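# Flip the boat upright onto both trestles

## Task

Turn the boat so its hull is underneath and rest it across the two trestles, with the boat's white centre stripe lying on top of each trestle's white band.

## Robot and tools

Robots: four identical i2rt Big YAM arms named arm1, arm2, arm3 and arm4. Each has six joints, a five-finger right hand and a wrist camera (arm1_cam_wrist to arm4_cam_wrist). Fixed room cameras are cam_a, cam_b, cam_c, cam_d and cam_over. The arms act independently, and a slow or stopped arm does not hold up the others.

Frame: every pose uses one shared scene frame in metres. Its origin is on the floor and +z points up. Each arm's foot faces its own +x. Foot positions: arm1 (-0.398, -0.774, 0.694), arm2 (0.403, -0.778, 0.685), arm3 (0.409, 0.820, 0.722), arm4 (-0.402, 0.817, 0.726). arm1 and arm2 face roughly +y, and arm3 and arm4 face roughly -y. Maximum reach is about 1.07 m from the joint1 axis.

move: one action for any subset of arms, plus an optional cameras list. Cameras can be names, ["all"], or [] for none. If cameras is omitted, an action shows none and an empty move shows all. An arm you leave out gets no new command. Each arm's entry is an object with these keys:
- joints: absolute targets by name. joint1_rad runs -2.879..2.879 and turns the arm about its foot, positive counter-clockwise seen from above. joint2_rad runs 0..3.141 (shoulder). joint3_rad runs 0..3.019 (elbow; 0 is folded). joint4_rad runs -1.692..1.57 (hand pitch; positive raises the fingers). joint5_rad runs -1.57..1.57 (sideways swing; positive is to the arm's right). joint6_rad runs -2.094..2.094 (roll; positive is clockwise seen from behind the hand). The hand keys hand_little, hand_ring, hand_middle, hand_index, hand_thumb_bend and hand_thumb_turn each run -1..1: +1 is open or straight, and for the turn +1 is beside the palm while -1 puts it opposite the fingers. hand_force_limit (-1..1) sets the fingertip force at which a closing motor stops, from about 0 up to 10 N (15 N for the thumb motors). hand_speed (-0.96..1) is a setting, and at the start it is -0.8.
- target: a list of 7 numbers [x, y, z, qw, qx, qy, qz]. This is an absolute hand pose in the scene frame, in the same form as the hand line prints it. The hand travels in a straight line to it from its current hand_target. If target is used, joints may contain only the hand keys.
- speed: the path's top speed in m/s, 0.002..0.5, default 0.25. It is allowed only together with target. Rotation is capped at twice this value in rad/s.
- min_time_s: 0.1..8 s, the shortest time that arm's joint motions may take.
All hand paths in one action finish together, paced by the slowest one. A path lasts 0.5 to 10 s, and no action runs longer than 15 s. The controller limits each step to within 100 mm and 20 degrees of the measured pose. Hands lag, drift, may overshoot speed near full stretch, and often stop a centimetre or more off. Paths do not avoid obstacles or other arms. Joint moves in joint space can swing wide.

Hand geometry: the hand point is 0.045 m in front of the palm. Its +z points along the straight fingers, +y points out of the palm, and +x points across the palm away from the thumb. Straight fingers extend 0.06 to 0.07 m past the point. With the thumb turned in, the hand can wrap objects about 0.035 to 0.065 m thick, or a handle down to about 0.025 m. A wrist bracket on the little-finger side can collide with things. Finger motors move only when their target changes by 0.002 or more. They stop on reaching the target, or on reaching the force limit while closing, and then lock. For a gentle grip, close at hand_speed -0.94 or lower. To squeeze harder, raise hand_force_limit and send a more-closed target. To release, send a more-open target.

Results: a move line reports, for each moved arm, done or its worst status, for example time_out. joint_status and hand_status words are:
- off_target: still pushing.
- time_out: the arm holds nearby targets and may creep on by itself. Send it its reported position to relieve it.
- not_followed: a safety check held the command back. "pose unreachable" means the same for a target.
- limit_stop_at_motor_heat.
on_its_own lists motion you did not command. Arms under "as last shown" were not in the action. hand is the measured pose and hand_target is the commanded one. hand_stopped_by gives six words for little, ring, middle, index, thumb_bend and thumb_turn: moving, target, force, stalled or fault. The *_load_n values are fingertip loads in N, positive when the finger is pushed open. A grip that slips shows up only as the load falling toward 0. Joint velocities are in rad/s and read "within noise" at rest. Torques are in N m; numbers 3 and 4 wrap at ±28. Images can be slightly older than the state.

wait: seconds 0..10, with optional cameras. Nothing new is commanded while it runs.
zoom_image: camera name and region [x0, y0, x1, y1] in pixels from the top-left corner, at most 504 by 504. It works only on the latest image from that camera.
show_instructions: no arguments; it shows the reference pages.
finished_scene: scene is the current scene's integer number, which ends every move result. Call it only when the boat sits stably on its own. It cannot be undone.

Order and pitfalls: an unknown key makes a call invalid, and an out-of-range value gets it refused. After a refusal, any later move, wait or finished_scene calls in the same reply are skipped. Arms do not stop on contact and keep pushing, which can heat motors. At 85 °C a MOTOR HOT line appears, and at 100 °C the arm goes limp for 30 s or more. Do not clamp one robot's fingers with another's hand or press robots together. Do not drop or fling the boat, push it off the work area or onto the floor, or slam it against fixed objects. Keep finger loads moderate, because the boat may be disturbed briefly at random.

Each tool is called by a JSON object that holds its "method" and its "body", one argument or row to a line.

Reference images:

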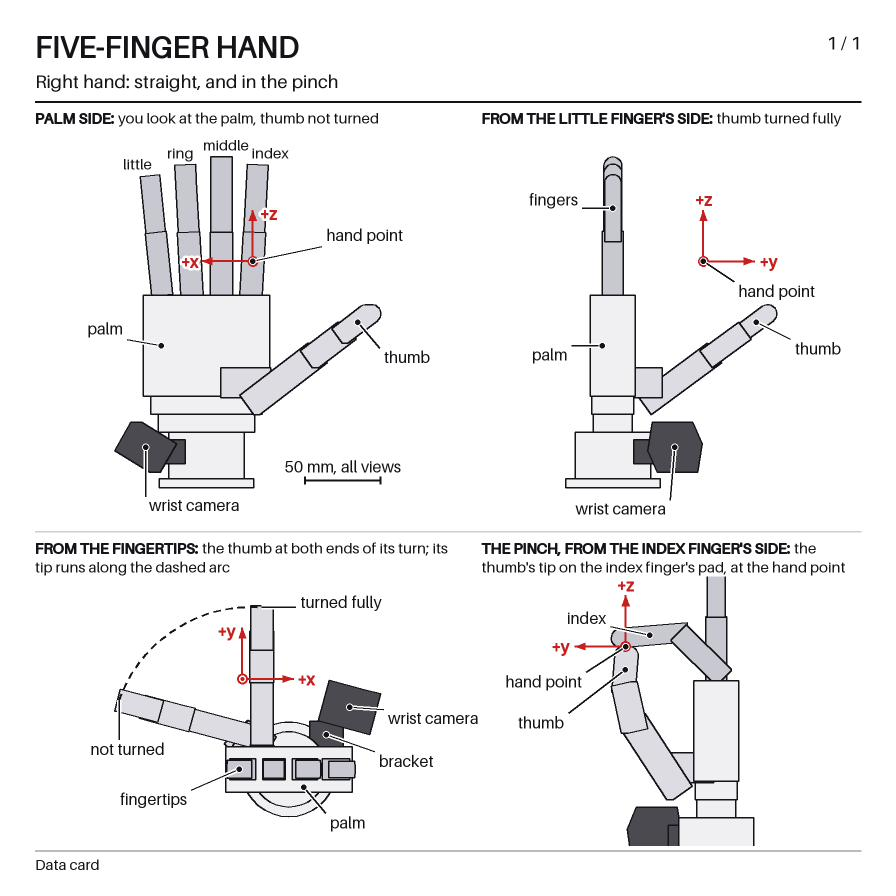

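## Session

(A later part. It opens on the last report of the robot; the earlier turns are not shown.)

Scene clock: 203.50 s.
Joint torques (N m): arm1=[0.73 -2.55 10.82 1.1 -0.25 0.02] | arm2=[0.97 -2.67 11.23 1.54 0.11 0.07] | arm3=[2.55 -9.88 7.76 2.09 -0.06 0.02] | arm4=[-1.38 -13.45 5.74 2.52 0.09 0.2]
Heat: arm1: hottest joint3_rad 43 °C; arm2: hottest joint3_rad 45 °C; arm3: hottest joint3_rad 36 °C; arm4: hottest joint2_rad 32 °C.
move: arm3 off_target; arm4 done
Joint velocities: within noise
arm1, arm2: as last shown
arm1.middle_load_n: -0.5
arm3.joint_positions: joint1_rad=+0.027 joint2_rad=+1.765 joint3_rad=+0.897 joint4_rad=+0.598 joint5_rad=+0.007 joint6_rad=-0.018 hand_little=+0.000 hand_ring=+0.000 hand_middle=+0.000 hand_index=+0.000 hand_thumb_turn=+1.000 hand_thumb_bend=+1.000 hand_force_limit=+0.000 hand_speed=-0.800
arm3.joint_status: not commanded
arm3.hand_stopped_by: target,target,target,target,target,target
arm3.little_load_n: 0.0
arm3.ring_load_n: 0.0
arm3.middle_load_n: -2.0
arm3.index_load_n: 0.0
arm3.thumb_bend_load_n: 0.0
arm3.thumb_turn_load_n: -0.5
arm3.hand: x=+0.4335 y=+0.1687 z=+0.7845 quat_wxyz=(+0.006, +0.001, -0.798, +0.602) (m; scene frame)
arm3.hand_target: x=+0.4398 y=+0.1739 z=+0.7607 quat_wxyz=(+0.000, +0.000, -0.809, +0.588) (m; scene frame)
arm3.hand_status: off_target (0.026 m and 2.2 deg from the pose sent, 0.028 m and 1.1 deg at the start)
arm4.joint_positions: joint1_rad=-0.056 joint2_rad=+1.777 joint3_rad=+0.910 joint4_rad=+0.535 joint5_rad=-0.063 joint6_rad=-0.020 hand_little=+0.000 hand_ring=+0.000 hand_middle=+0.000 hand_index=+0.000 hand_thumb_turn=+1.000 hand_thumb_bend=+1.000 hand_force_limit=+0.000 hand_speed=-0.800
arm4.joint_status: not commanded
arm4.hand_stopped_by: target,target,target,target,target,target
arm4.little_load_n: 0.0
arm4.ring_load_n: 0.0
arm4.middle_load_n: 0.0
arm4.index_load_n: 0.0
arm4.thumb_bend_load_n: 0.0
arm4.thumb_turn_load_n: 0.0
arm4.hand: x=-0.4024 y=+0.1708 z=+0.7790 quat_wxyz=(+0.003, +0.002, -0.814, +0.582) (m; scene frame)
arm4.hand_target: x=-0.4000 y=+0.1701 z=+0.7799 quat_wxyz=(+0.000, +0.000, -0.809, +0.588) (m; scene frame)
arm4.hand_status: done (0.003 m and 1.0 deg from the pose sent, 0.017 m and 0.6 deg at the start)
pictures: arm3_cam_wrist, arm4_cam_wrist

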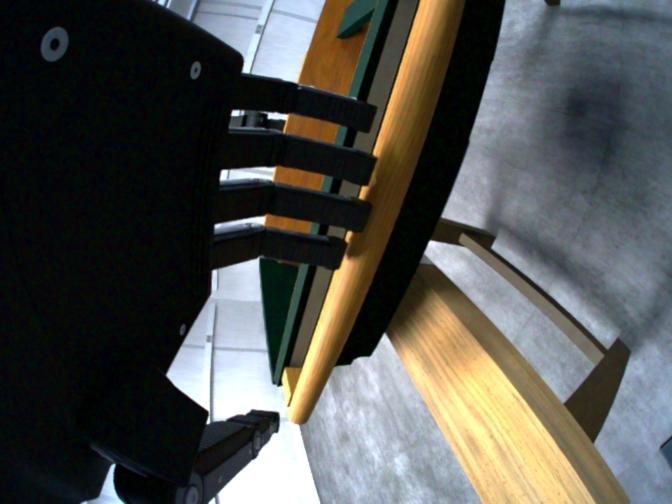

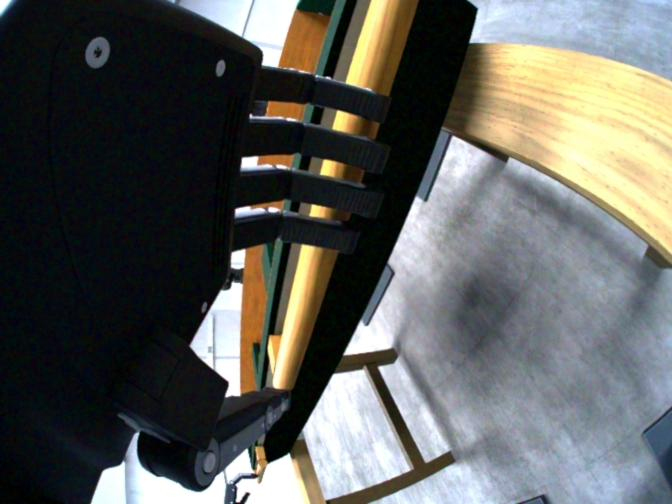

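{"method": "move", "body": {
  "cameras": ["cam_a", "cam_b", "cam_c", "cam_d", "cam_over"]
}}

{"method": "zoom_image", "body": {
  "camera": "cam_a",
  "region": [300, 150, 500, 320]
}}

{"method": "zoom_image", "body": {
  "camera": "cam_b",
  "region": [450, 150, 650, 330]
}}

{"method": "zoom_image", "body": {
  "camera": "cam_d",
  "region": [300, 180, 750, 400]
}}

Scene clock: 205.63 s.
Joint torques (N m): arm1=[1.2 -2.08 10.82 1.22 -0.25 0.02] | arm2=[1.49 -2.43 11.02 1.58 0.15 0.1] | arm3=[2.55 -9.88 7.76 2.07 -0.06 0.01] | arm4=[-0.97 -13.74 5.49 2.66 0.12 0.18]
Heat: arm1: hottest joint3_rad 43 °C; arm2: hottest joint3_rad 45 °C; arm3: hottest joint3_rad 36 °C; arm4: hottest joint2_rad 32 °C.
Joint velocities: within noise
arm1.joint_positions: joint1_rad=-0.160 joint2_rad=+0.845 joint3_rad=+1.270 joint4_rad=-1.151 joint5_rad=-0.115 joint6_rad=-0.106 hand_little=+1.000 hand_ring=+1.000 hand_middle=+1.000 hand_index=+1.000 hand_thumb_turn=+1.000 hand_thumb_bend=+1.000 hand_force_limit=+0.000 hand_speed=-0.500
arm1.joint_status: not commanded
arm1.hand_stopped_by: target,target,target,target,target,target
arm1.little_load_n: -0.5
arm1.ring_load_n: 0.0
arm1.middle_load_n: 0.0
arm1.index_load_n: -0.5
arm1.thumb_bend_load_n: 0.0
arm1.thumb_turn_load_n: -0.5
arm1.hand: x=-0.3898 y=-0.4485 z=+1.0899 quat_wxyz=(-0.416, +0.909, +0.000, -0.004) (m; scene frame)
arm1.hand_target: x=-0.3861 y=-0.4501 z=+1.1000 quat_wxyz=(-0.423, +0.906, +0.000, +0.000) (m; scene frame)
arm1.hand_status: not commanded
arm2.joint_positions: joint1_rad=+0.049 joint2_rad=+0.865 joint3_rad=+1.293 joint4_rad=-1.161 joint5_rad=+0.035 joint6_rad=+0.019 hand_little=+1.000 hand_ring=+1.000 hand_middle=+1.000 hand_index=+1.000 hand_thumb_turn=+1.000 hand_thumb_bend=+1.000 hand_force_limit=+0.000 hand_speed=-0.500
arm2.joint_status: not commanded
arm2.hand_stopped_by: target,target,target,target,target,target
arm2.little_load_n: 0.0
arm2.ring_load_n: 0.0
arm2.middle_load_n: 0.0
arm2.index_load_n: -0.5
arm2.thumb_bend_load_n: 0.0
arm2.thumb_turn_load_n: 0.0
arm2.hand: x=+0.3675 y=-0.4484 z=+1.0867 quat_wxyz=(-0.413, +0.911, +0.000, +0.003) (m; scene frame)
arm2.hand_target: x=+0.3641 y=-0.4502 z=+1.0997 quat_wxyz=(-0.422, +0.906, +0.000, +0.000) (m; scene frame)
arm2.hand_status: not commanded
arm3.joint_positions: joint1_rad=+0.027 joint2_rad=+1.765 joint3_rad=+0.897 joint4_rad=+0.598 joint5_rad=+0.007 joint6_rad=-0.018 hand_little=+0.000 hand_ring=+0.000 hand_middle=+0.000 hand_index=+0.000 hand_thumb_turn=+1.000 hand_thumb_bend=+1.000 hand_force_limit=+0.000 hand_speed=-0.800
arm3.joint_status: not commanded
arm3.hand_stopped_by: target,target,target,target,target,target
arm3.little_load_n: 0.0
arm3.ring_load_n: 0.0
arm3.middle_load_n: -2.0
arm3.index_load_n: 0.0
arm3.thumb_bend_load_n: 0.0
arm3.thumb_turn_load_n: -0.5
arm3.hand: x=+0.4335 y=+0.1687 z=+0.7845 quat_wxyz=(+0.006, +0.001, -0.798, +0.602) (m; scene frame)
arm3.hand_target: x=+0.4398 y=+0.1739 z=+0.7607 quat_wxyz=(+0.000, +0.000, -0.809, +0.588) (m; scene frame)
arm3.hand_status: off_target (0.026 m and 2.2 deg from the pose sent, 0.028 m and 1.1 deg at the start)
arm4.joint_positions: joint1_rad=-0.056 joint2_rad=+1.777 joint3_rad=+0.910 joint4_rad=+0.535 joint5_rad=-0.063 joint6_rad=-0.020 hand_little=+0.000 hand_ring=+0.000 hand_middle=+0.000 hand_index=+0.000 hand_thumb_turn=+1.000 hand_thumb_bend=+1.000 hand_force_limit=+0.000 hand_speed=-0.800
arm4.joint_status: not commanded
arm4.hand_stopped_by: target,target,target,target,target,target
arm4.little_load_n: 0.0
arm4.ring_load_n: 0.0
arm4.middle_load_n: -0.5
arm4.index_load_n: 0.0
arm4.thumb_bend_load_n: 0.0
arm4.thumb_turn_load_n: -0.5
arm4.hand: x=-0.4024 y=+0.1708 z=+0.7790 quat_wxyz=(+0.003, +0.002, -0.814, +0.582) (m; scene frame)
arm4.hand_target: x=-0.4000 y=+0.1701 z=+0.7799 quat_wxyz=(+0.000, +0.000, -0.809, +0.588) (m; scene frame)
arm4.hand_status: done (0.003 m and 1.0 deg from the pose sent, 0.017 m and 0.6 deg at the start)
pictures: cam_a, cam_b, cam_c, cam_d, cam_over

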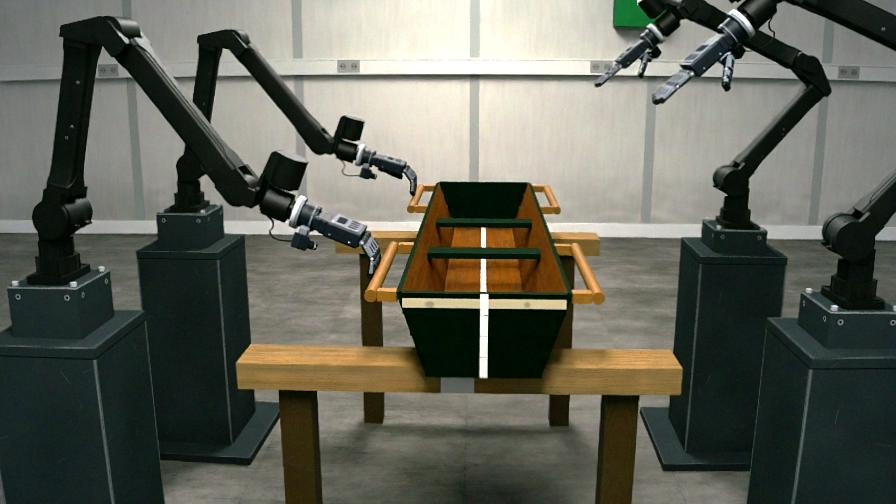

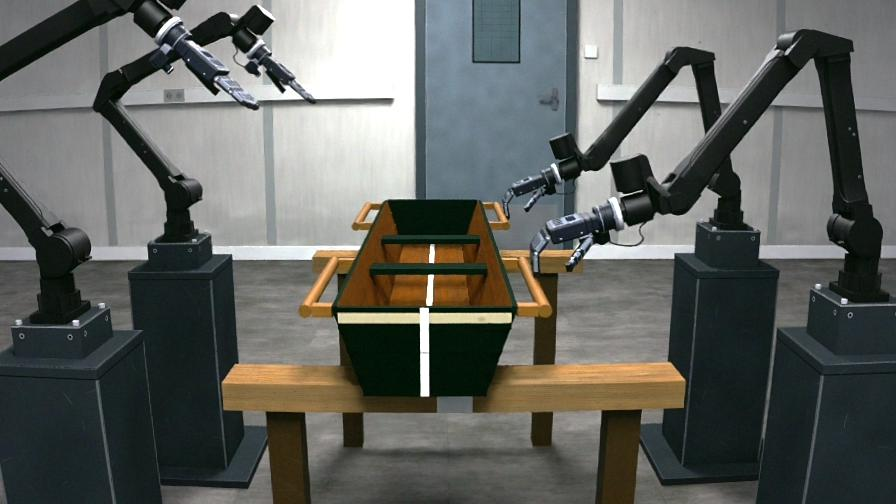

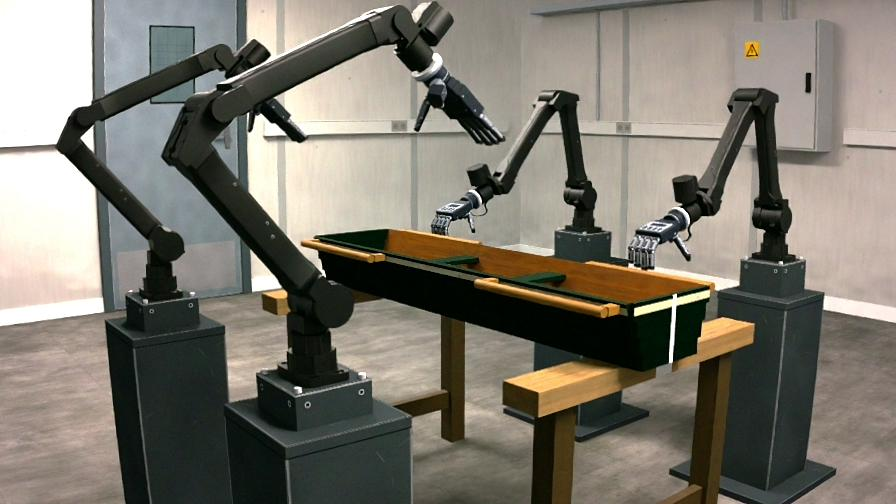

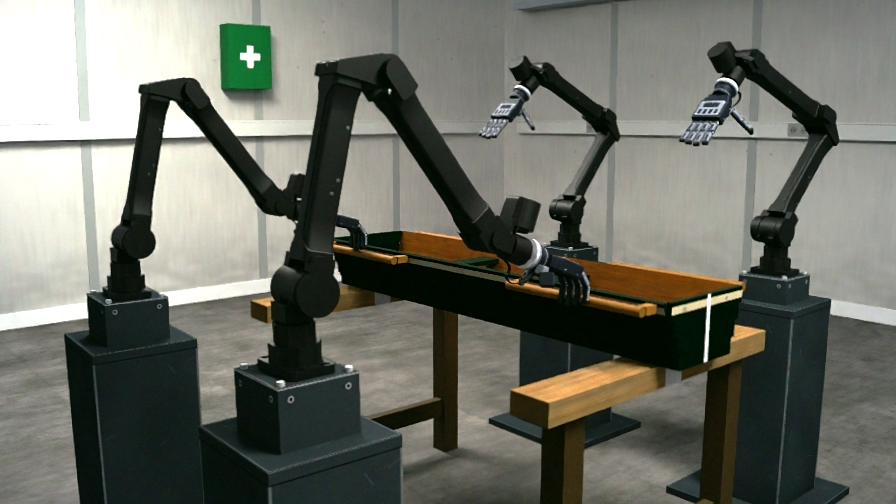

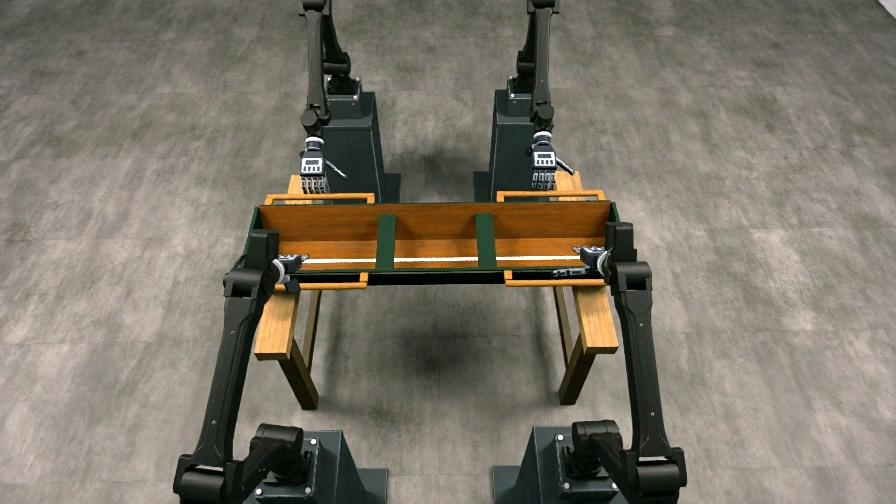

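Scaled by 2.520.

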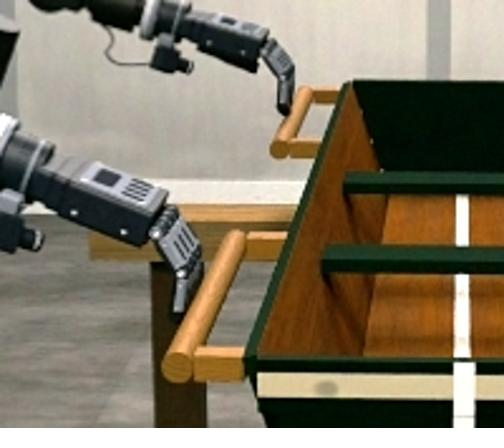

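Scaled by 2.520.

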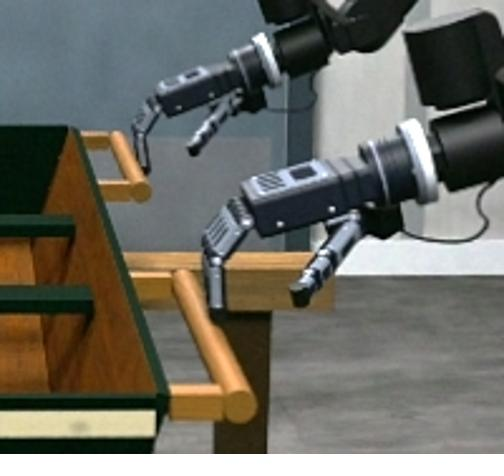

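Scaled by 1.120.

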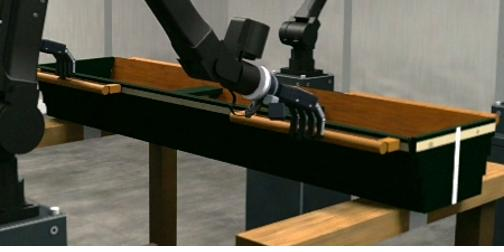

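{"method": "move", "body": {
  "arm4": {"target": [-0.40, 0.160, 0.820, 0, 0, -0.8090, 0.5878], "speed": 0.08},
  "arm3": {"target": [0.44, 0.150, 0.805, 0, 0, -0.8090, 0.5878], "speed": 0.08}
}}

{"method": "move", "body": {
  "arm4": {"target": [-0.40, 0.114, 0.815, 0, 0, -0.8090, 0.5878], "speed": 0.08},
  "arm3": {"target": [0.44, 0.128, 0.795, 0, 0, -0.8090, 0.5878], "speed": 0.08},
  "cameras": ["arm3_cam_wrist", "arm4_cam_wrist", "cam_a", "cam_b"]
}}

{"method": "zoom_image", "body": {
  "camera": "cam_a",
  "region": [300, 150, 500, 320]
}}

{"method": "zoom_image", "body": {
  "camera": "cam_b",
  "region": [450, 150, 650, 330]
}}

Scene clock: 208.30 s.
Joint torques (N m): arm1=[1.03 -2.32 10.7 1.13 -0.2 -0.03] | arm2=[0.97 -2.9 11.28 1.31 0.16 0.09] | arm3=[2.61 -12.63 12.68 1.31 -0.05 0.01] | arm4=[-1.03 -15.38 10.45 1.37 0.08 0.27]
Heat: arm1: hottest joint3_rad 43 °C; arm2: hottest joint3_rad 45 °C; arm3: hottest joint3_rad 36 °C; arm4: hottest joint2_rad 32 °C.
move: arm3 off_target; arm4 off_target
Joint velocities: within noise
arm1, arm2: as last shown
arm1.index_load_n: 0.0
arm1.thumb_turn_load_n: 0.0
arm2.index_load_n: 0.0
arm2.thumb_turn_load_n: -0.5
arm3.joint_positions: joint1_rad=+0.027 joint2_rad=+1.747 joint3_rad=+0.939 joint4_rad=+0.472 joint5_rad=+0.007 joint6_rad=-0.017 hand_little=+0.000 hand_ring=+0.000 hand_middle=+0.000 hand_index=+0.000 hand_thumb_turn=+1.000 hand_thumb_bend=+1.000 hand_force_limit=+0.000 hand_speed=-0.800
arm3.joint_status: not commanded
arm3.hand_stopped_by: target,target,target,target,target,target
arm3.little_load_n: 0.0
arm3.ring_load_n: 0.0
arm3.middle_load_n: -4.0
arm3.index_load_n: 0.0
arm3.thumb_bend_load_n: 0.0
arm3.thumb_turn_load_n: 0.0
arm3.hand: x=+0.4335 y=+0.1672 z=+0.7866 quat_wxyz=(+0.006, +0.001, -0.818, +0.576) (m; scene frame)
arm3.hand_target: x=+0.4400 y=+0.1511 z=+0.8055 quat_wxyz=(+0.000, +0.000, -0.809, +0.588) (m; scene frame)
arm3.hand_status: off_target (0.026 m and 1.8 deg from the pose sent, 0.029 m and 2.2 deg at the start)
arm4.joint_positions: joint1_rad=-0.056 joint2_rad=+1.731 joint3_rad=+0.910 joint4_rad=+0.450 joint5_rad=-0.063 joint6_rad=-0.020 hand_little=+0.000 hand_ring=+0.000 hand_middle=+0.000 hand_index=+0.000 hand_thumb_turn=+1.000 hand_thumb_bend=+1.000 hand_force_limit=+0.000 hand_speed=-0.800
arm4.joint_status: not commanded
arm4.hand_stopped_by: target,target,target,target,target,target
arm4.little_load_n: 0.0
arm4.ring_load_n: 0.0
arm4.middle_load_n: 0.0
arm4.index_load_n: 0.0
arm4.thumb_bend_load_n: 0.0
arm4.thumb_turn_load_n: 0.0
arm4.hand: x=-0.4017 y=+0.1800 z=+0.7880 quat_wxyz=(+0.002, +0.001, -0.825, +0.566) (m; scene frame)
arm4.hand_target: x=-0.4000 y=+0.1616 z=+0.8204 quat_wxyz=(+0.000, +0.000, -0.809, +0.588) (m; scene frame)
arm4.hand_status: off_target (0.038 m and 3.1 deg from the pose sent, 0.042 m and 1.0 deg at the start)
pictures: none

Scene clock: 209.47 s.
Joint torques (N m): arm1=[1.49 -2.61 10.76 1.18 -0.19 0.05] | arm2=[1.55 -2.32 11.17 1.37 0.14 0.07] | arm3=[2.61 -8.7 16.39 2.02 -0.05 0.01] | arm4=[-0.56 -8.47 15.3 2.1 0.24 0.28]
Heat: arm1: hottest joint3_rad 43 °C; arm2: hottest joint3_rad 45 °C; arm3: hottest joint3_rad 36 °C; arm4: hottest joint2_rad 32 °C.
move: arm3 off_target; arm4 off_target
Joint velocities: within noise
arm1, arm2: as last shown
arm1.little_load_n: 0.0
arm1.thumb_turn_load_n: -0.5
arm2.thumb_turn_load_n: 0.0
arm3.joint_positions: joint1_rad=+0.027 joint2_rad=+1.750 joint3_rad=+0.951 joint4_rad=+0.458 joint5_rad=+0.007 joint6_rad=-0.017 hand_little=+0.000 hand_ring=+0.000 hand_middle=-0.002 hand_index=+0.000 hand_thumb_turn=+1.000 hand_thumb_bend=+1.000 hand_force_limit=+0.000 hand_speed=-0.800
arm3.joint_status: not commanded
arm3.hand_stopped_by: target,target,target,target,target,target
arm3.little_load_n: 0.0
arm3.ring_load_n: 0.0
arm3.middle_load_n: -17.5
arm3.index_load_n: 0.0
arm3.thumb_bend_load_n: 0.0
arm3.thumb_turn_load_n: 0.0
arm3.hand: x=+0.4335 y=+0.1643 z=+0.7874 quat_wxyz=(+0.006, +0.001, -0.819, +0.574) (m; scene frame)
arm3.hand_target: x=+0.4399 y=+0.1320 z=+0.7960 quat_wxyz=(+0.000, +0.000, -0.809, +0.588) (m; scene frame)
arm3.hand_status: off_target (0.038 m and 2.1 deg from the pose sent, 0.041 m and 1.8 deg at the start)
arm4.joint_positions: joint1_rad=-0.056 joint2_rad=+1.748 joint3_rad=+0.985 joint4_rad=+0.402 joint5_rad=-0.062 joint6_rad=-0.020 hand_little=+0.000 hand_ring=+0.000 hand_middle=-0.002 hand_index=+0.000 hand_thumb_turn=+1.000 hand_thumb_bend=+1.000 hand_force_limit=+0.000 hand_speed=-0.800
arm4.joint_status: not commanded
arm4.hand_stopped_by: target,target,target,target,target,target
arm4.little_load_n: 0.0
arm4.ring_load_n: 0.0
arm4.middle_load_n: -27.0
arm4.index_load_n: 0.5
arm4.thumb_bend_load_n: 0.0
arm4.thumb_turn_load_n: 0.0
arm4.hand: x=-0.4033 y=+0.1563 z=+0.8038 quat_wxyz=(+0.003, +0.001, -0.822, +0.570) (m; scene frame)
arm4.hand_target: x=-0.3999 y=+0.1191 z=+0.8163 quat_wxyz=(+0.000, +0.000, -0.809, +0.588) (m; scene frame)
arm4.hand_status: off_target (0.044 m and 2.5 deg from the pose sent, 0.071 m and 3.1 deg at the start)
pictures: arm3_cam_wrist, arm4_cam_wrist, cam_a, cam_b

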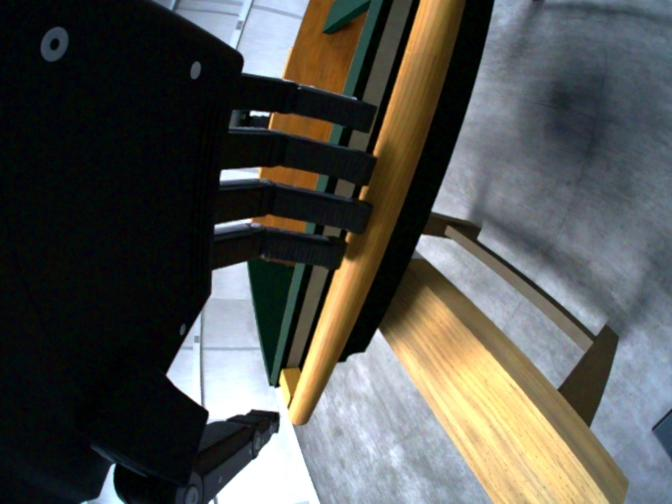

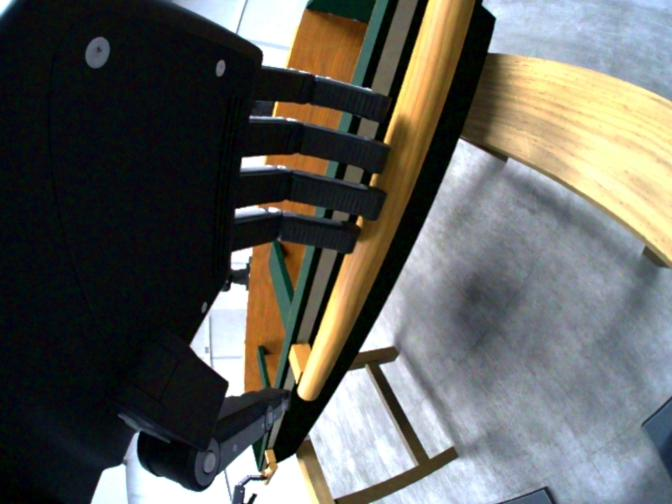

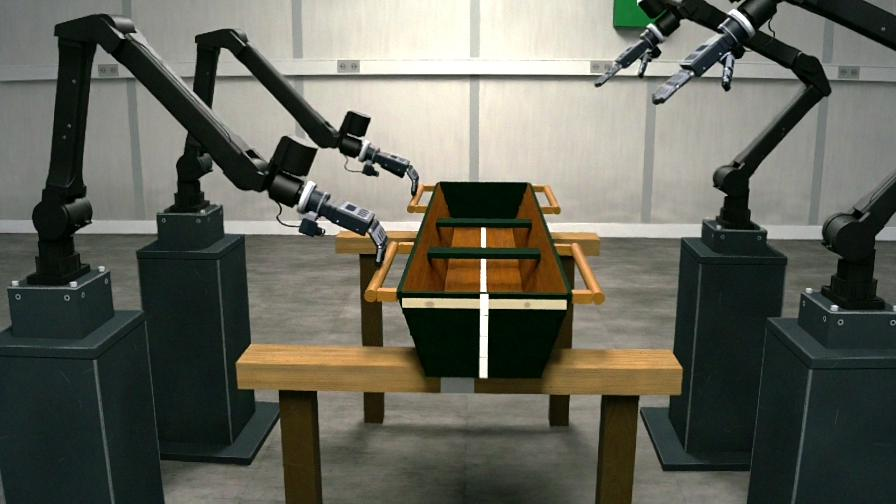

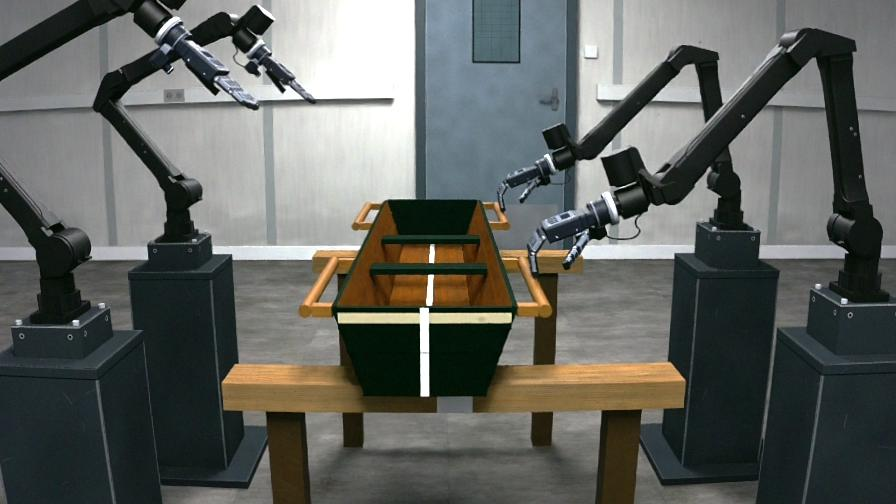

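Scaled by 2.520.

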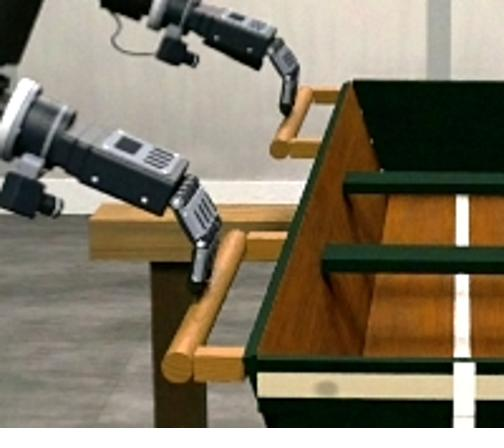

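Scaled by 2.520.

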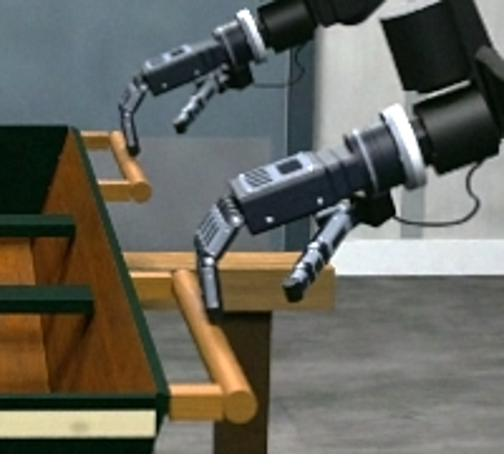

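{"method": "move", "body": {
  "arm4": {"target": [-0.40, 0.190, 0.870, 0, 0, -0.8090, 0.5878], "speed": 0.1},
  "arm3": {"target": [0.44, 0.190, 0.860, 0, 0, -0.8090, 0.5878], "speed": 0.1},
  "cameras": ["arm3_cam_wrist", "arm4_cam_wrist"]
}}

Scene clock: 211.53 s.
Joint torques (N m): arm1=[1.08 -1.9 10.61 1.14 -0.23 0.02] | arm2=[1.38 -2.84 11.4 1.43 0.15 0.09] | arm3=[2.67 -12.51 9.68 1.58 0.02 0.02] | arm4=[-1.61 -14.21 6.76 1.5 -0.14 0.18]
Heat: arm1: hottest joint3_rad 43 °C; arm2: hottest joint3_rad 44 °C; arm3: hottest joint3_rad 36 °C; arm4: hottest joint2_rad 32 °C.
move: arm3 off_target; arm4 done
Joint velocities: within noise
arm1, arm2: as last shown
arm1.middle_load_n: -0.5
arm1.thumb_turn_load_n: 0.0
arm3.joint_positions: joint1_rad=+0.027 joint2_rad=+1.577 joint3_rad=+0.919 joint4_rad=+0.342 joint5_rad=+0.007 joint6_rad=-0.017 hand_little=+0.000 hand_ring=+0.000 hand_middle=+0.000 hand_index=+0.000 hand_thumb_turn=+1.000 hand_thumb_bend=+1.000 hand_force_limit=+0.000 hand_speed=-0.800
arm3.joint_status: not commanded
arm3.hand_stopped_by: target,target,target,target,target,target
arm3.little_load_n: 0.0
arm3.ring_load_n: 0.0
arm3.middle_load_n: 0.0
arm3.index_load_n: 0.0
arm3.thumb_bend_load_n: 0.0
arm3.thumb_turn_load_n: -0.5
arm3.hand: x=+0.4331 y=+0.1886 z=+0.8513 quat_wxyz=(+0.006, +0.000, -0.812, +0.584) (m; scene frame)
arm3.hand_target: x=+0.4399 y=+0.1900 z=+0.8600 quat_wxyz=(+0.000, +0.000, -0.809, +0.588) (m; scene frame)
arm3.hand_status: off_target (0.011 m and 0.9 deg from the pose sent, 0.077 m and 2.1 deg at the start)
arm4.joint_positions: joint1_rad=-0.056 joint2_rad=+1.575 joint3_rad=+0.927 joint4_rad=+0.329 joint5_rad=-0.063 joint6_rad=-0.020 hand_little=+0.000 hand_ring=+0.000 hand_middle=+0.000 hand_index=+0.000 hand_thumb_turn=+1.000 hand_thumb_bend=+1.000 hand_force_limit=+0.000 hand_speed=-0.800
arm4.joint_status: not commanded
arm4.hand_stopped_by: target,target,target,target,target,target
arm4.little_load_n: 0.0
arm4.ring_load_n: 0.0
arm4.middle_load_n: 0.0
arm4.index_load_n: 0.0
arm4.thumb_bend_load_n: 0.0
arm4.thumb_turn_load_n: -0.5
arm4.hand: x=-0.4008 y=+0.1859 z=+0.8645 quat_wxyz=(+0.003, +0.002, -0.810, +0.587) (m; scene frame)
arm4.hand_target: x=-0.4000 y=+0.1900 z=+0.8699 quat_wxyz=(+0.000, +0.000, -0.809, +0.588) (m; scene frame)
arm4.hand_status: done (0.007 m and 0.5 deg from the pose sent, 0.074 m and 2.6 deg at the start)
pictures: arm3_cam_wrist, arm4_cam_wrist

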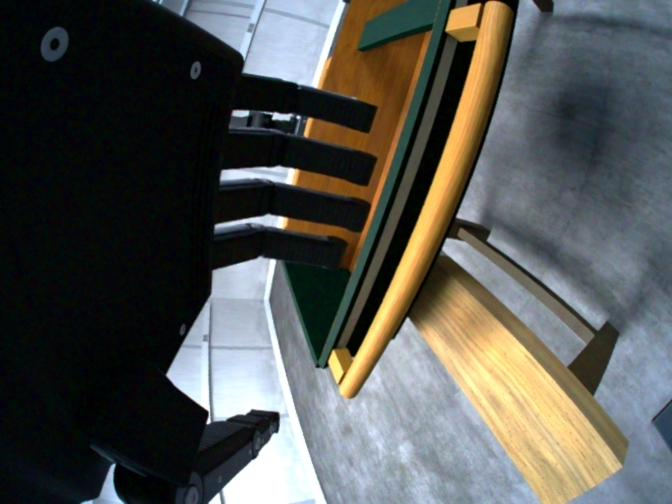

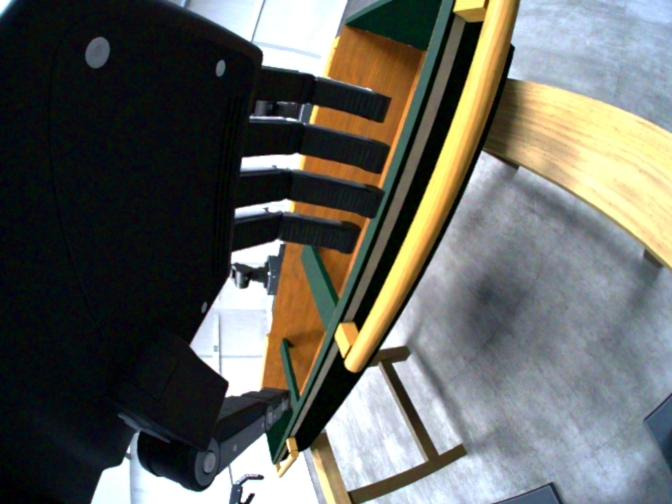

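{"method": "move", "body": {
  "arm4": {"target": [-0.40, 0.105, 0.850, 0, 0, -0.8090, 0.5878], "speed": 0.1},
  "arm3": {"target": [0.44, 0.115, 0.835, 0, 0, -0.8090, 0.5878], "speed": 0.1},
  "cameras": ["arm3_cam_wrist", "arm4_cam_wrist"]
}}

Scene clock: 216.13 s.
Joint torques (N m): arm1=[1.49 -2.61 10.74 1.32 -0.18 0.02] | arm2=[1.67 -2.26 11.04 1.36 0.12 0.11] | arm3=[2.67 -12.34 14.26 1.92 -0.03 0.01] | arm4=[-0.97 -14.56 12.19 1.31 0.19 0.21]
Heat: arm1: hottest joint3_rad 43 °C; arm2: hottest joint3_rad 44 °C; arm3: hottest joint3_rad 36 °C; arm4: hottest joint2_rad 32 °C.
move: arm3 off_target; arm4 off_target
Joint velocities: within noise
arm1, arm2: as last shown
arm1.middle_load_n: 0.0
arm1.thumb_turn_load_n: -0.5
arm2.index_load_n: -0.5
arm3.joint_positions: joint1_rad=+0.027 joint2_rad=+1.748 joint3_rad=+1.062 joint4_rad=+0.342 joint5_rad=+0.007 joint6_rad=-0.017 hand_little=+0.000 hand_ring=+0.000 hand_middle=+0.000 hand_index=+0.000 hand_thumb_turn=+1.000 hand_thumb_bend=+1.000 hand_force_limit=+0.000 hand_speed=-0.800
arm3.joint_status: not commanded
arm3.hand_stopped_by: target,target,target,target,target,target
arm3.little_load_n: 0.0
arm3.ring_load_n: 0.0
arm3.middle_load_n: 0.0
arm3.index_load_n: 0.0
arm3.thumb_bend_load_n: 0.0
arm3.thumb_turn_load_n: -0.5
arm3.hand: x=+0.4331 y=+0.1363 z=+0.8181 quat_wxyz=(+0.006, +0.000, -0.820, +0.572) (m; scene frame)
arm3.hand_target: x=+0.4399 y=+0.1167 z=+0.8356 quat_wxyz=(+0.000, +0.000, -0.809, +0.588) (m; scene frame)
arm3.hand_status: off_target (0.028 m and 2.3 deg from the pose sent, 0.076 m and 0.9 deg at the start)
arm4.joint_positions: joint1_rad=-0.054 joint2_rad=+1.771 joint3_rad=+1.090 joint4_rad=+0.320 joint5_rad=-0.061 joint6_rad=-0.020 hand_little=+0.000 hand_ring=+0.000 hand_middle=+0.000 hand_index=+0.000 hand_thumb_turn=+1.000 hand_thumb_bend=+1.000 hand_force_limit=+0.000 hand_speed=-0.800
arm4.joint_status: not commanded
arm4.hand_stopped_by: target,target,target,target,target,target
arm4.little_load_n: 0.0
arm4.ring_load_n: 0.0
arm4.middle_load_n: 0.0
arm4.index_load_n: 0.0
arm4.thumb_bend_load_n: 0.0
arm4.thumb_turn_load_n: 0.0
arm4.hand: x=-0.4035 y=+0.1277 z=+0.8238 quat_wxyz=(+0.002, +0.002, -0.822, +0.570) (m; scene frame)
arm4.hand_target: x=-0.3999 y=+0.1071 z=+0.8507 quat_wxyz=(+0.000, +0.000, -0.809, +0.588) (m; scene frame)
arm4.hand_status: off_target (0.035 m and 2.6 deg from the pose sent, 0.082 m and 0.5 deg at the start)
pictures: arm3_cam_wrist, arm4_cam_wrist

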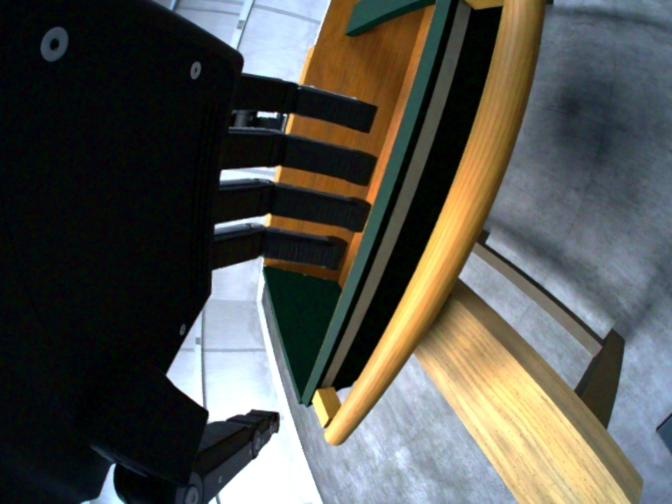

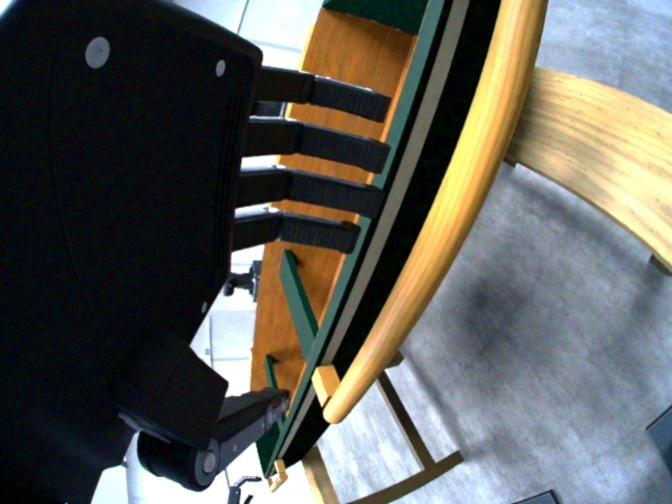

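{"method": "move", "body": {
  "arm4": {"target": [-0.40, 0.090, 0.845, 0, 0, -0.8, 0.6], "speed": 0.08},
  "arm3": {"target": [0.44, 0.102, 0.825, 0, 0, -0.8, 0.6], "speed": 0.08},
  "cameras": ["arm3_cam_wrist", "arm4_cam_wrist", "cam_a", "cam_b"]
}}

{"method": "zoom_image", "body": {
  "camera": "cam_a",
  "region": [300, 150, 500, 320]
}}

{"method": "zoom_image", "body": {
  "camera": "cam_b",
  "region": [450, 150, 650, 330]
}}

Scene clock: 217.67 s.
Joint torques (N m): arm1=[1.2 -2.02 10.66 1.17 -0.19 0.01] | arm2=[0.85 -2.61 11.37 1.61 0.18 0.16] | arm3=[2.61 -12.81 13.72 2.4 -0.06 0.01] | arm4=[-1.2 -15.79 11.81 2.63 0.2 0.28]
Heat: arm1: hottest joint3_rad 43 °C; arm2: hottest joint3_rad 44 °C; arm3: hottest joint3_rad 36 °C; arm4: hottest joint2_rad 32 °C.
move: arm3 off_target; arm4 off_target
Joint velocities: within noise
arm1, arm2: as last shown
arm2.little_load_n: -0.5
arm2.index_load_n: 0.0
arm2.thumb_turn_load_n: -0.5
arm3.joint_positions: joint1_rad=+0.027 joint2_rad=+1.796 joint3_rad=+1.076 joint4_rad=+0.392 joint5_rad=+0.007 joint6_rad=-0.017 hand_little=+0.000 hand_ring=+0.000 hand_middle=+0.000 hand_index=+0.000 hand_thumb_turn=+1.000 hand_thumb_bend=+1.000 hand_force_limit=+0.000 hand_speed=-0.800
arm3.joint_status: not commanded
arm3.hand_stopped_by: target,target,target,target,target,target
arm3.little_load_n: 0.0
arm3.ring_load_n: 0.0
arm3.middle_load_n: 0.0
arm3.index_load_n: 0.0
arm3.thumb_bend_load_n: 0.0
arm3.thumb_turn_load_n: 0.0
arm3.hand: x=+0.4332 y=+0.1252 z=+0.8057 quat_wxyz=(+0.006, +0.000, -0.815, +0.579) (m; scene frame)
arm3.hand_target: x=+0.4399 y=+0.1040 z=+0.8258 quat_wxyz=(+0.000, +0.000, -0.800, +0.600) (m; scene frame)
arm3.hand_status: off_target (0.031 m and 3.0 deg from the pose sent, 0.036 m and 4.0 deg at the start)
arm4.joint_positions: joint1_rad=-0.052 joint2_rad=+1.811 joint3_rad=+1.114 joint4_rad=+0.336 joint5_rad=-0.060 joint6_rad=-0.019 hand_little=+0.000 hand_ring=+0.000 hand_middle=+0.000 hand_index=+0.000 hand_thumb_turn=+1.000 hand_thumb_bend=+1.000 hand_force_limit=+0.000 hand_speed=-0.800
arm4.joint_status: not commanded
arm4.hand_stopped_by: target,target,target,target,target,target
arm4.little_load_n: 0.0
arm4.ring_load_n: 0.0
arm4.middle_load_n: 0.0
arm4.index_load_n: 0.0
arm4.thumb_bend_load_n: 0.0
arm4.thumb_turn_load_n: 0.0
arm4.hand: x=-0.4036 y=+0.1170 z=+0.8140 quat_wxyz=(+0.002, +0.002, -0.822, +0.570) (m; scene frame)
arm4.hand_target: x=-0.3999 y=+0.0929 z=+0.8459 quat_wxyz=(+0.000, +0.000, -0.800, +0.600) (m; scene frame)
arm4.hand_status: off_target (0.041 m and 4.2 deg from the pose sent, 0.043 m and 4.3 deg at the start)
pictures: arm3_cam_wrist, arm4_cam_wrist, cam_a, cam_b

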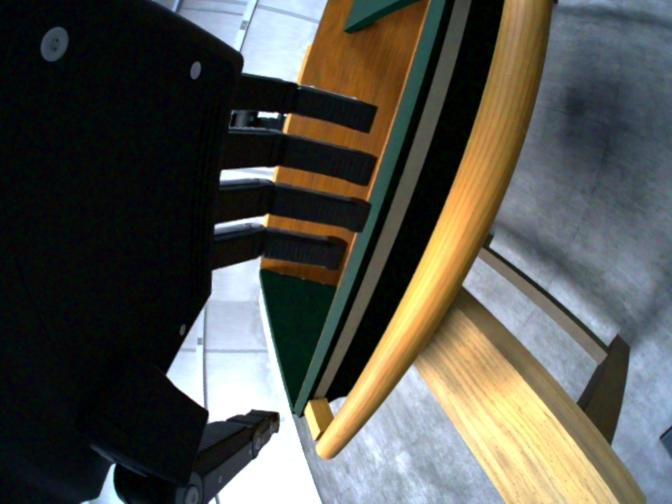

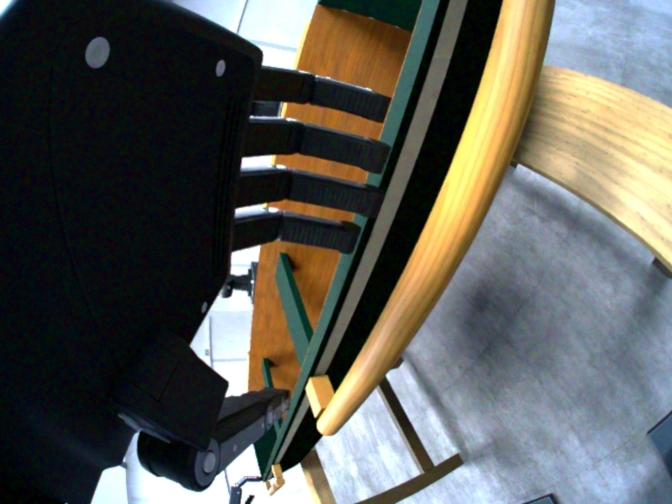

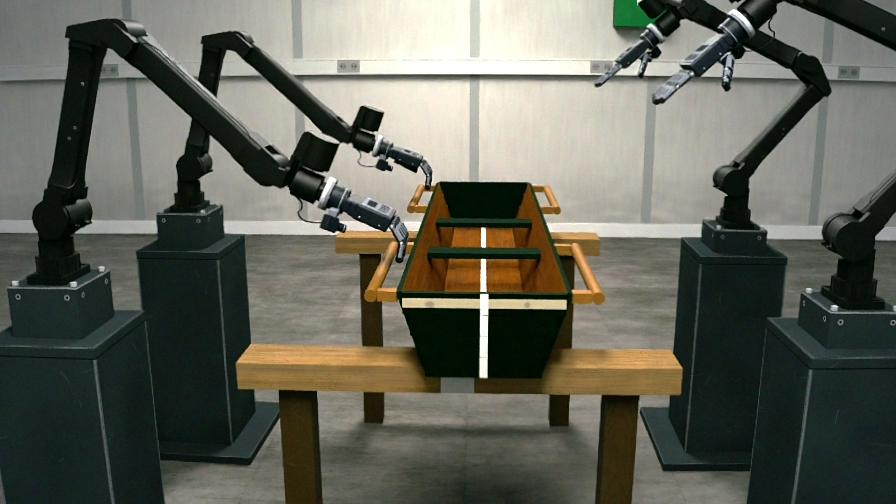

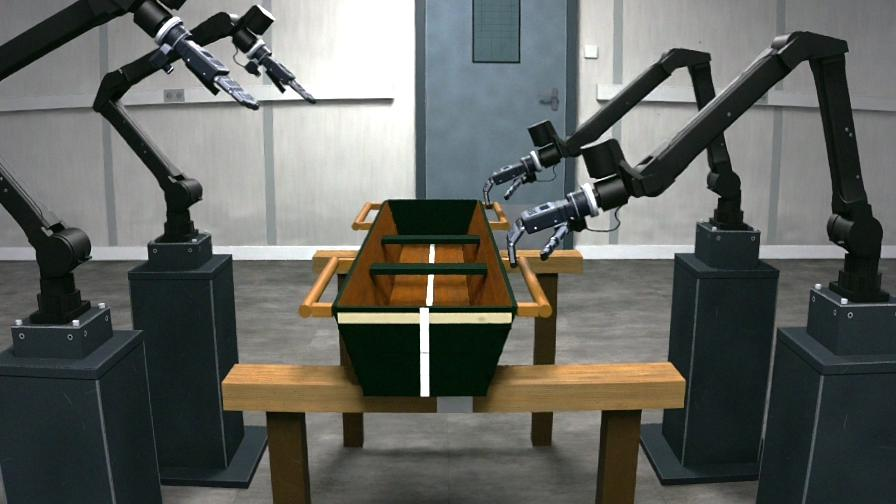

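Scaled by 2.520.

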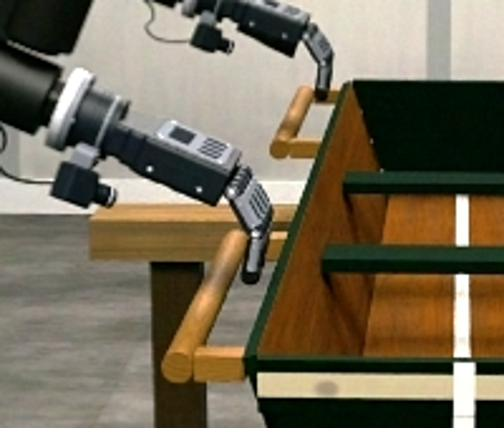

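Scaled by 2.520.

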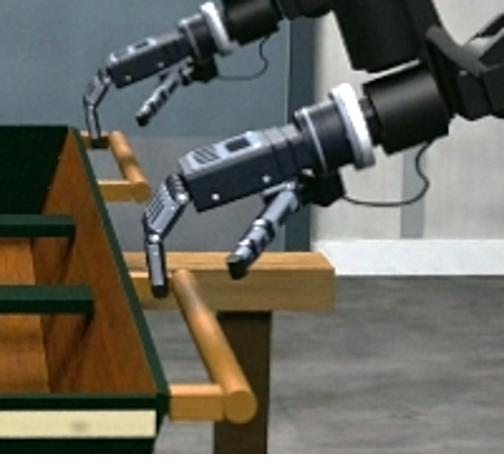

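{"method": "move", "body": {
  "arm4": {"target": [-0.40, 0.106, 0.785, 0, 0, -0.8090, 0.5878], "speed": 0.06},
  "arm3": {"target": [0.44, 0.117, 0.768, 0, 0, -0.8090, 0.5878], "speed": 0.06},
  "cameras": ["arm3_cam_wrist", "arm4_cam_wrist"]
}}

Scene clock: 220.03 s.
Joint torques (N m): arm1=[0.85 -2.32 10.76 1.29 -0.25 0.01] | arm2=[1.79 -2.84 11.19 1.63 0.17 0.14] | arm3=[2.55 -11.63 9.05 2.37 -0.06 0.01] | arm4=[-1.14 -12.28 7.02 2.88 0.23 0.28]
Heat: arm1: hottest joint3_rad 43 °C; arm2: hottest joint3_rad 44 °C; arm3: hottest joint3_rad 36 °C; arm4: hottest joint2_rad 32 °C.
move: arm3 off_target; arm4 off_target
Joint velocities: within noise
arm1, arm2: as last shown
arm1.thumb_bend_load_n: -0.5
arm1.thumb_turn_load_n: 0.0
arm2.little_load_n: 0.0
arm2.ring_load_n: -0.5
arm2.thumb_turn_load_n: 0.0
arm3.joint_positions: joint1_rad=+0.027 joint2_rad=+1.851 joint3_rad=+1.066 joint4_rad=+0.498 joint5_rad=+0.007 joint6_rad=-0.017 hand_little=+0.000 hand_ring=+0.000 hand_middle=+0.000 hand_index=+0.000 hand_thumb_turn=+1.000 hand_thumb_bend=+1.000 hand_force_limit=+0.000 hand_speed=-0.800
arm3.joint_status: not commanded
arm3.hand_stopped_by: target,target,target,target,target,target
arm3.little_load_n: 0.0
arm3.ring_load_n: 0.0
arm3.middle_load_n: -4.5
arm3.index_load_n: 0.0
arm3.thumb_bend_load_n: 0.0
arm3.thumb_turn_load_n: 0.0
arm3.hand: x=+0.4333 y=+0.1175 z=+0.7878 quat_wxyz=(+0.006, +0.000, -0.804, +0.595) (m; scene frame)
arm3.hand_target: x=+0.4398 y=+0.1179 z=+0.7681 quat_wxyz=(+0.000, +0.000, -0.809, +0.588) (m; scene frame)
arm3.hand_status: off_target (0.021 m and 1.3 deg from the pose sent, 0.039 m and 1.4 deg at the start)
arm4.joint_positions: joint1_rad=-0.052 joint2_rad=+1.851 joint3_rad=+1.100 joint4_rad=+0.442 joint5_rad=-0.060 joint6_rad=-0.019 hand_little=+0.000 hand_ring=+0.000 hand_middle=-0.001 hand_index=+0.000 hand_thumb_turn=+1.000 hand_thumb_bend=+1.000 hand_force_limit=+0.000 hand_speed=-0.800
arm4.joint_status: not commanded
arm4.hand_stopped_by: target,target,target,target,target,target
arm4.little_load_n: 0.0
arm4.ring_load_n: 0.0
arm4.middle_load_n: -12.0
arm4.index_load_n: 0.0
arm4.thumb_bend_load_n: 0.0
arm4.thumb_turn_load_n: 0.0
arm4.hand: x=-0.4041 y=+0.1094 z=+0.8038 quat_wxyz=(+0.003, +0.003, -0.807, +0.591) (m; scene frame)
arm4.hand_target: x=-0.4000 y=+0.1069 z=+0.7852 quat_wxyz=(+0.000, +0.000, -0.809, +0.588) (m; scene frame)
arm4.hand_status: off_target (0.020 m and 0.7 deg from the pose sent, 0.031 m and 2.5 deg at the start)
pictures: arm3_cam_wrist, arm4_cam_wrist

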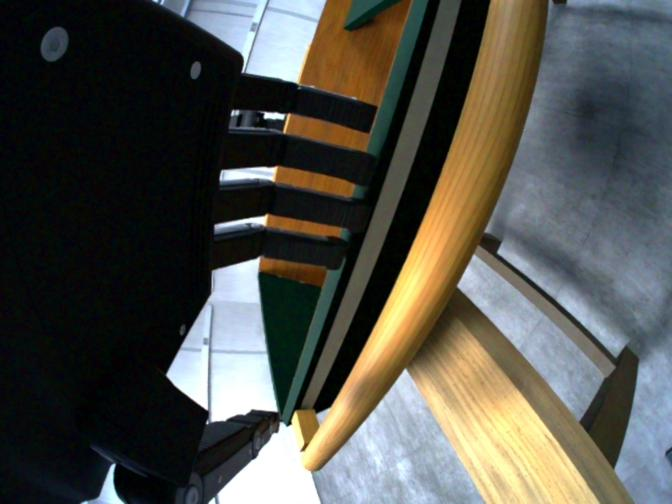

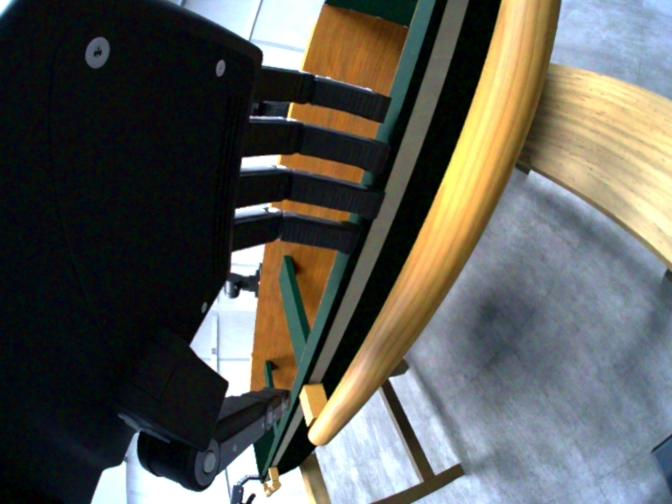

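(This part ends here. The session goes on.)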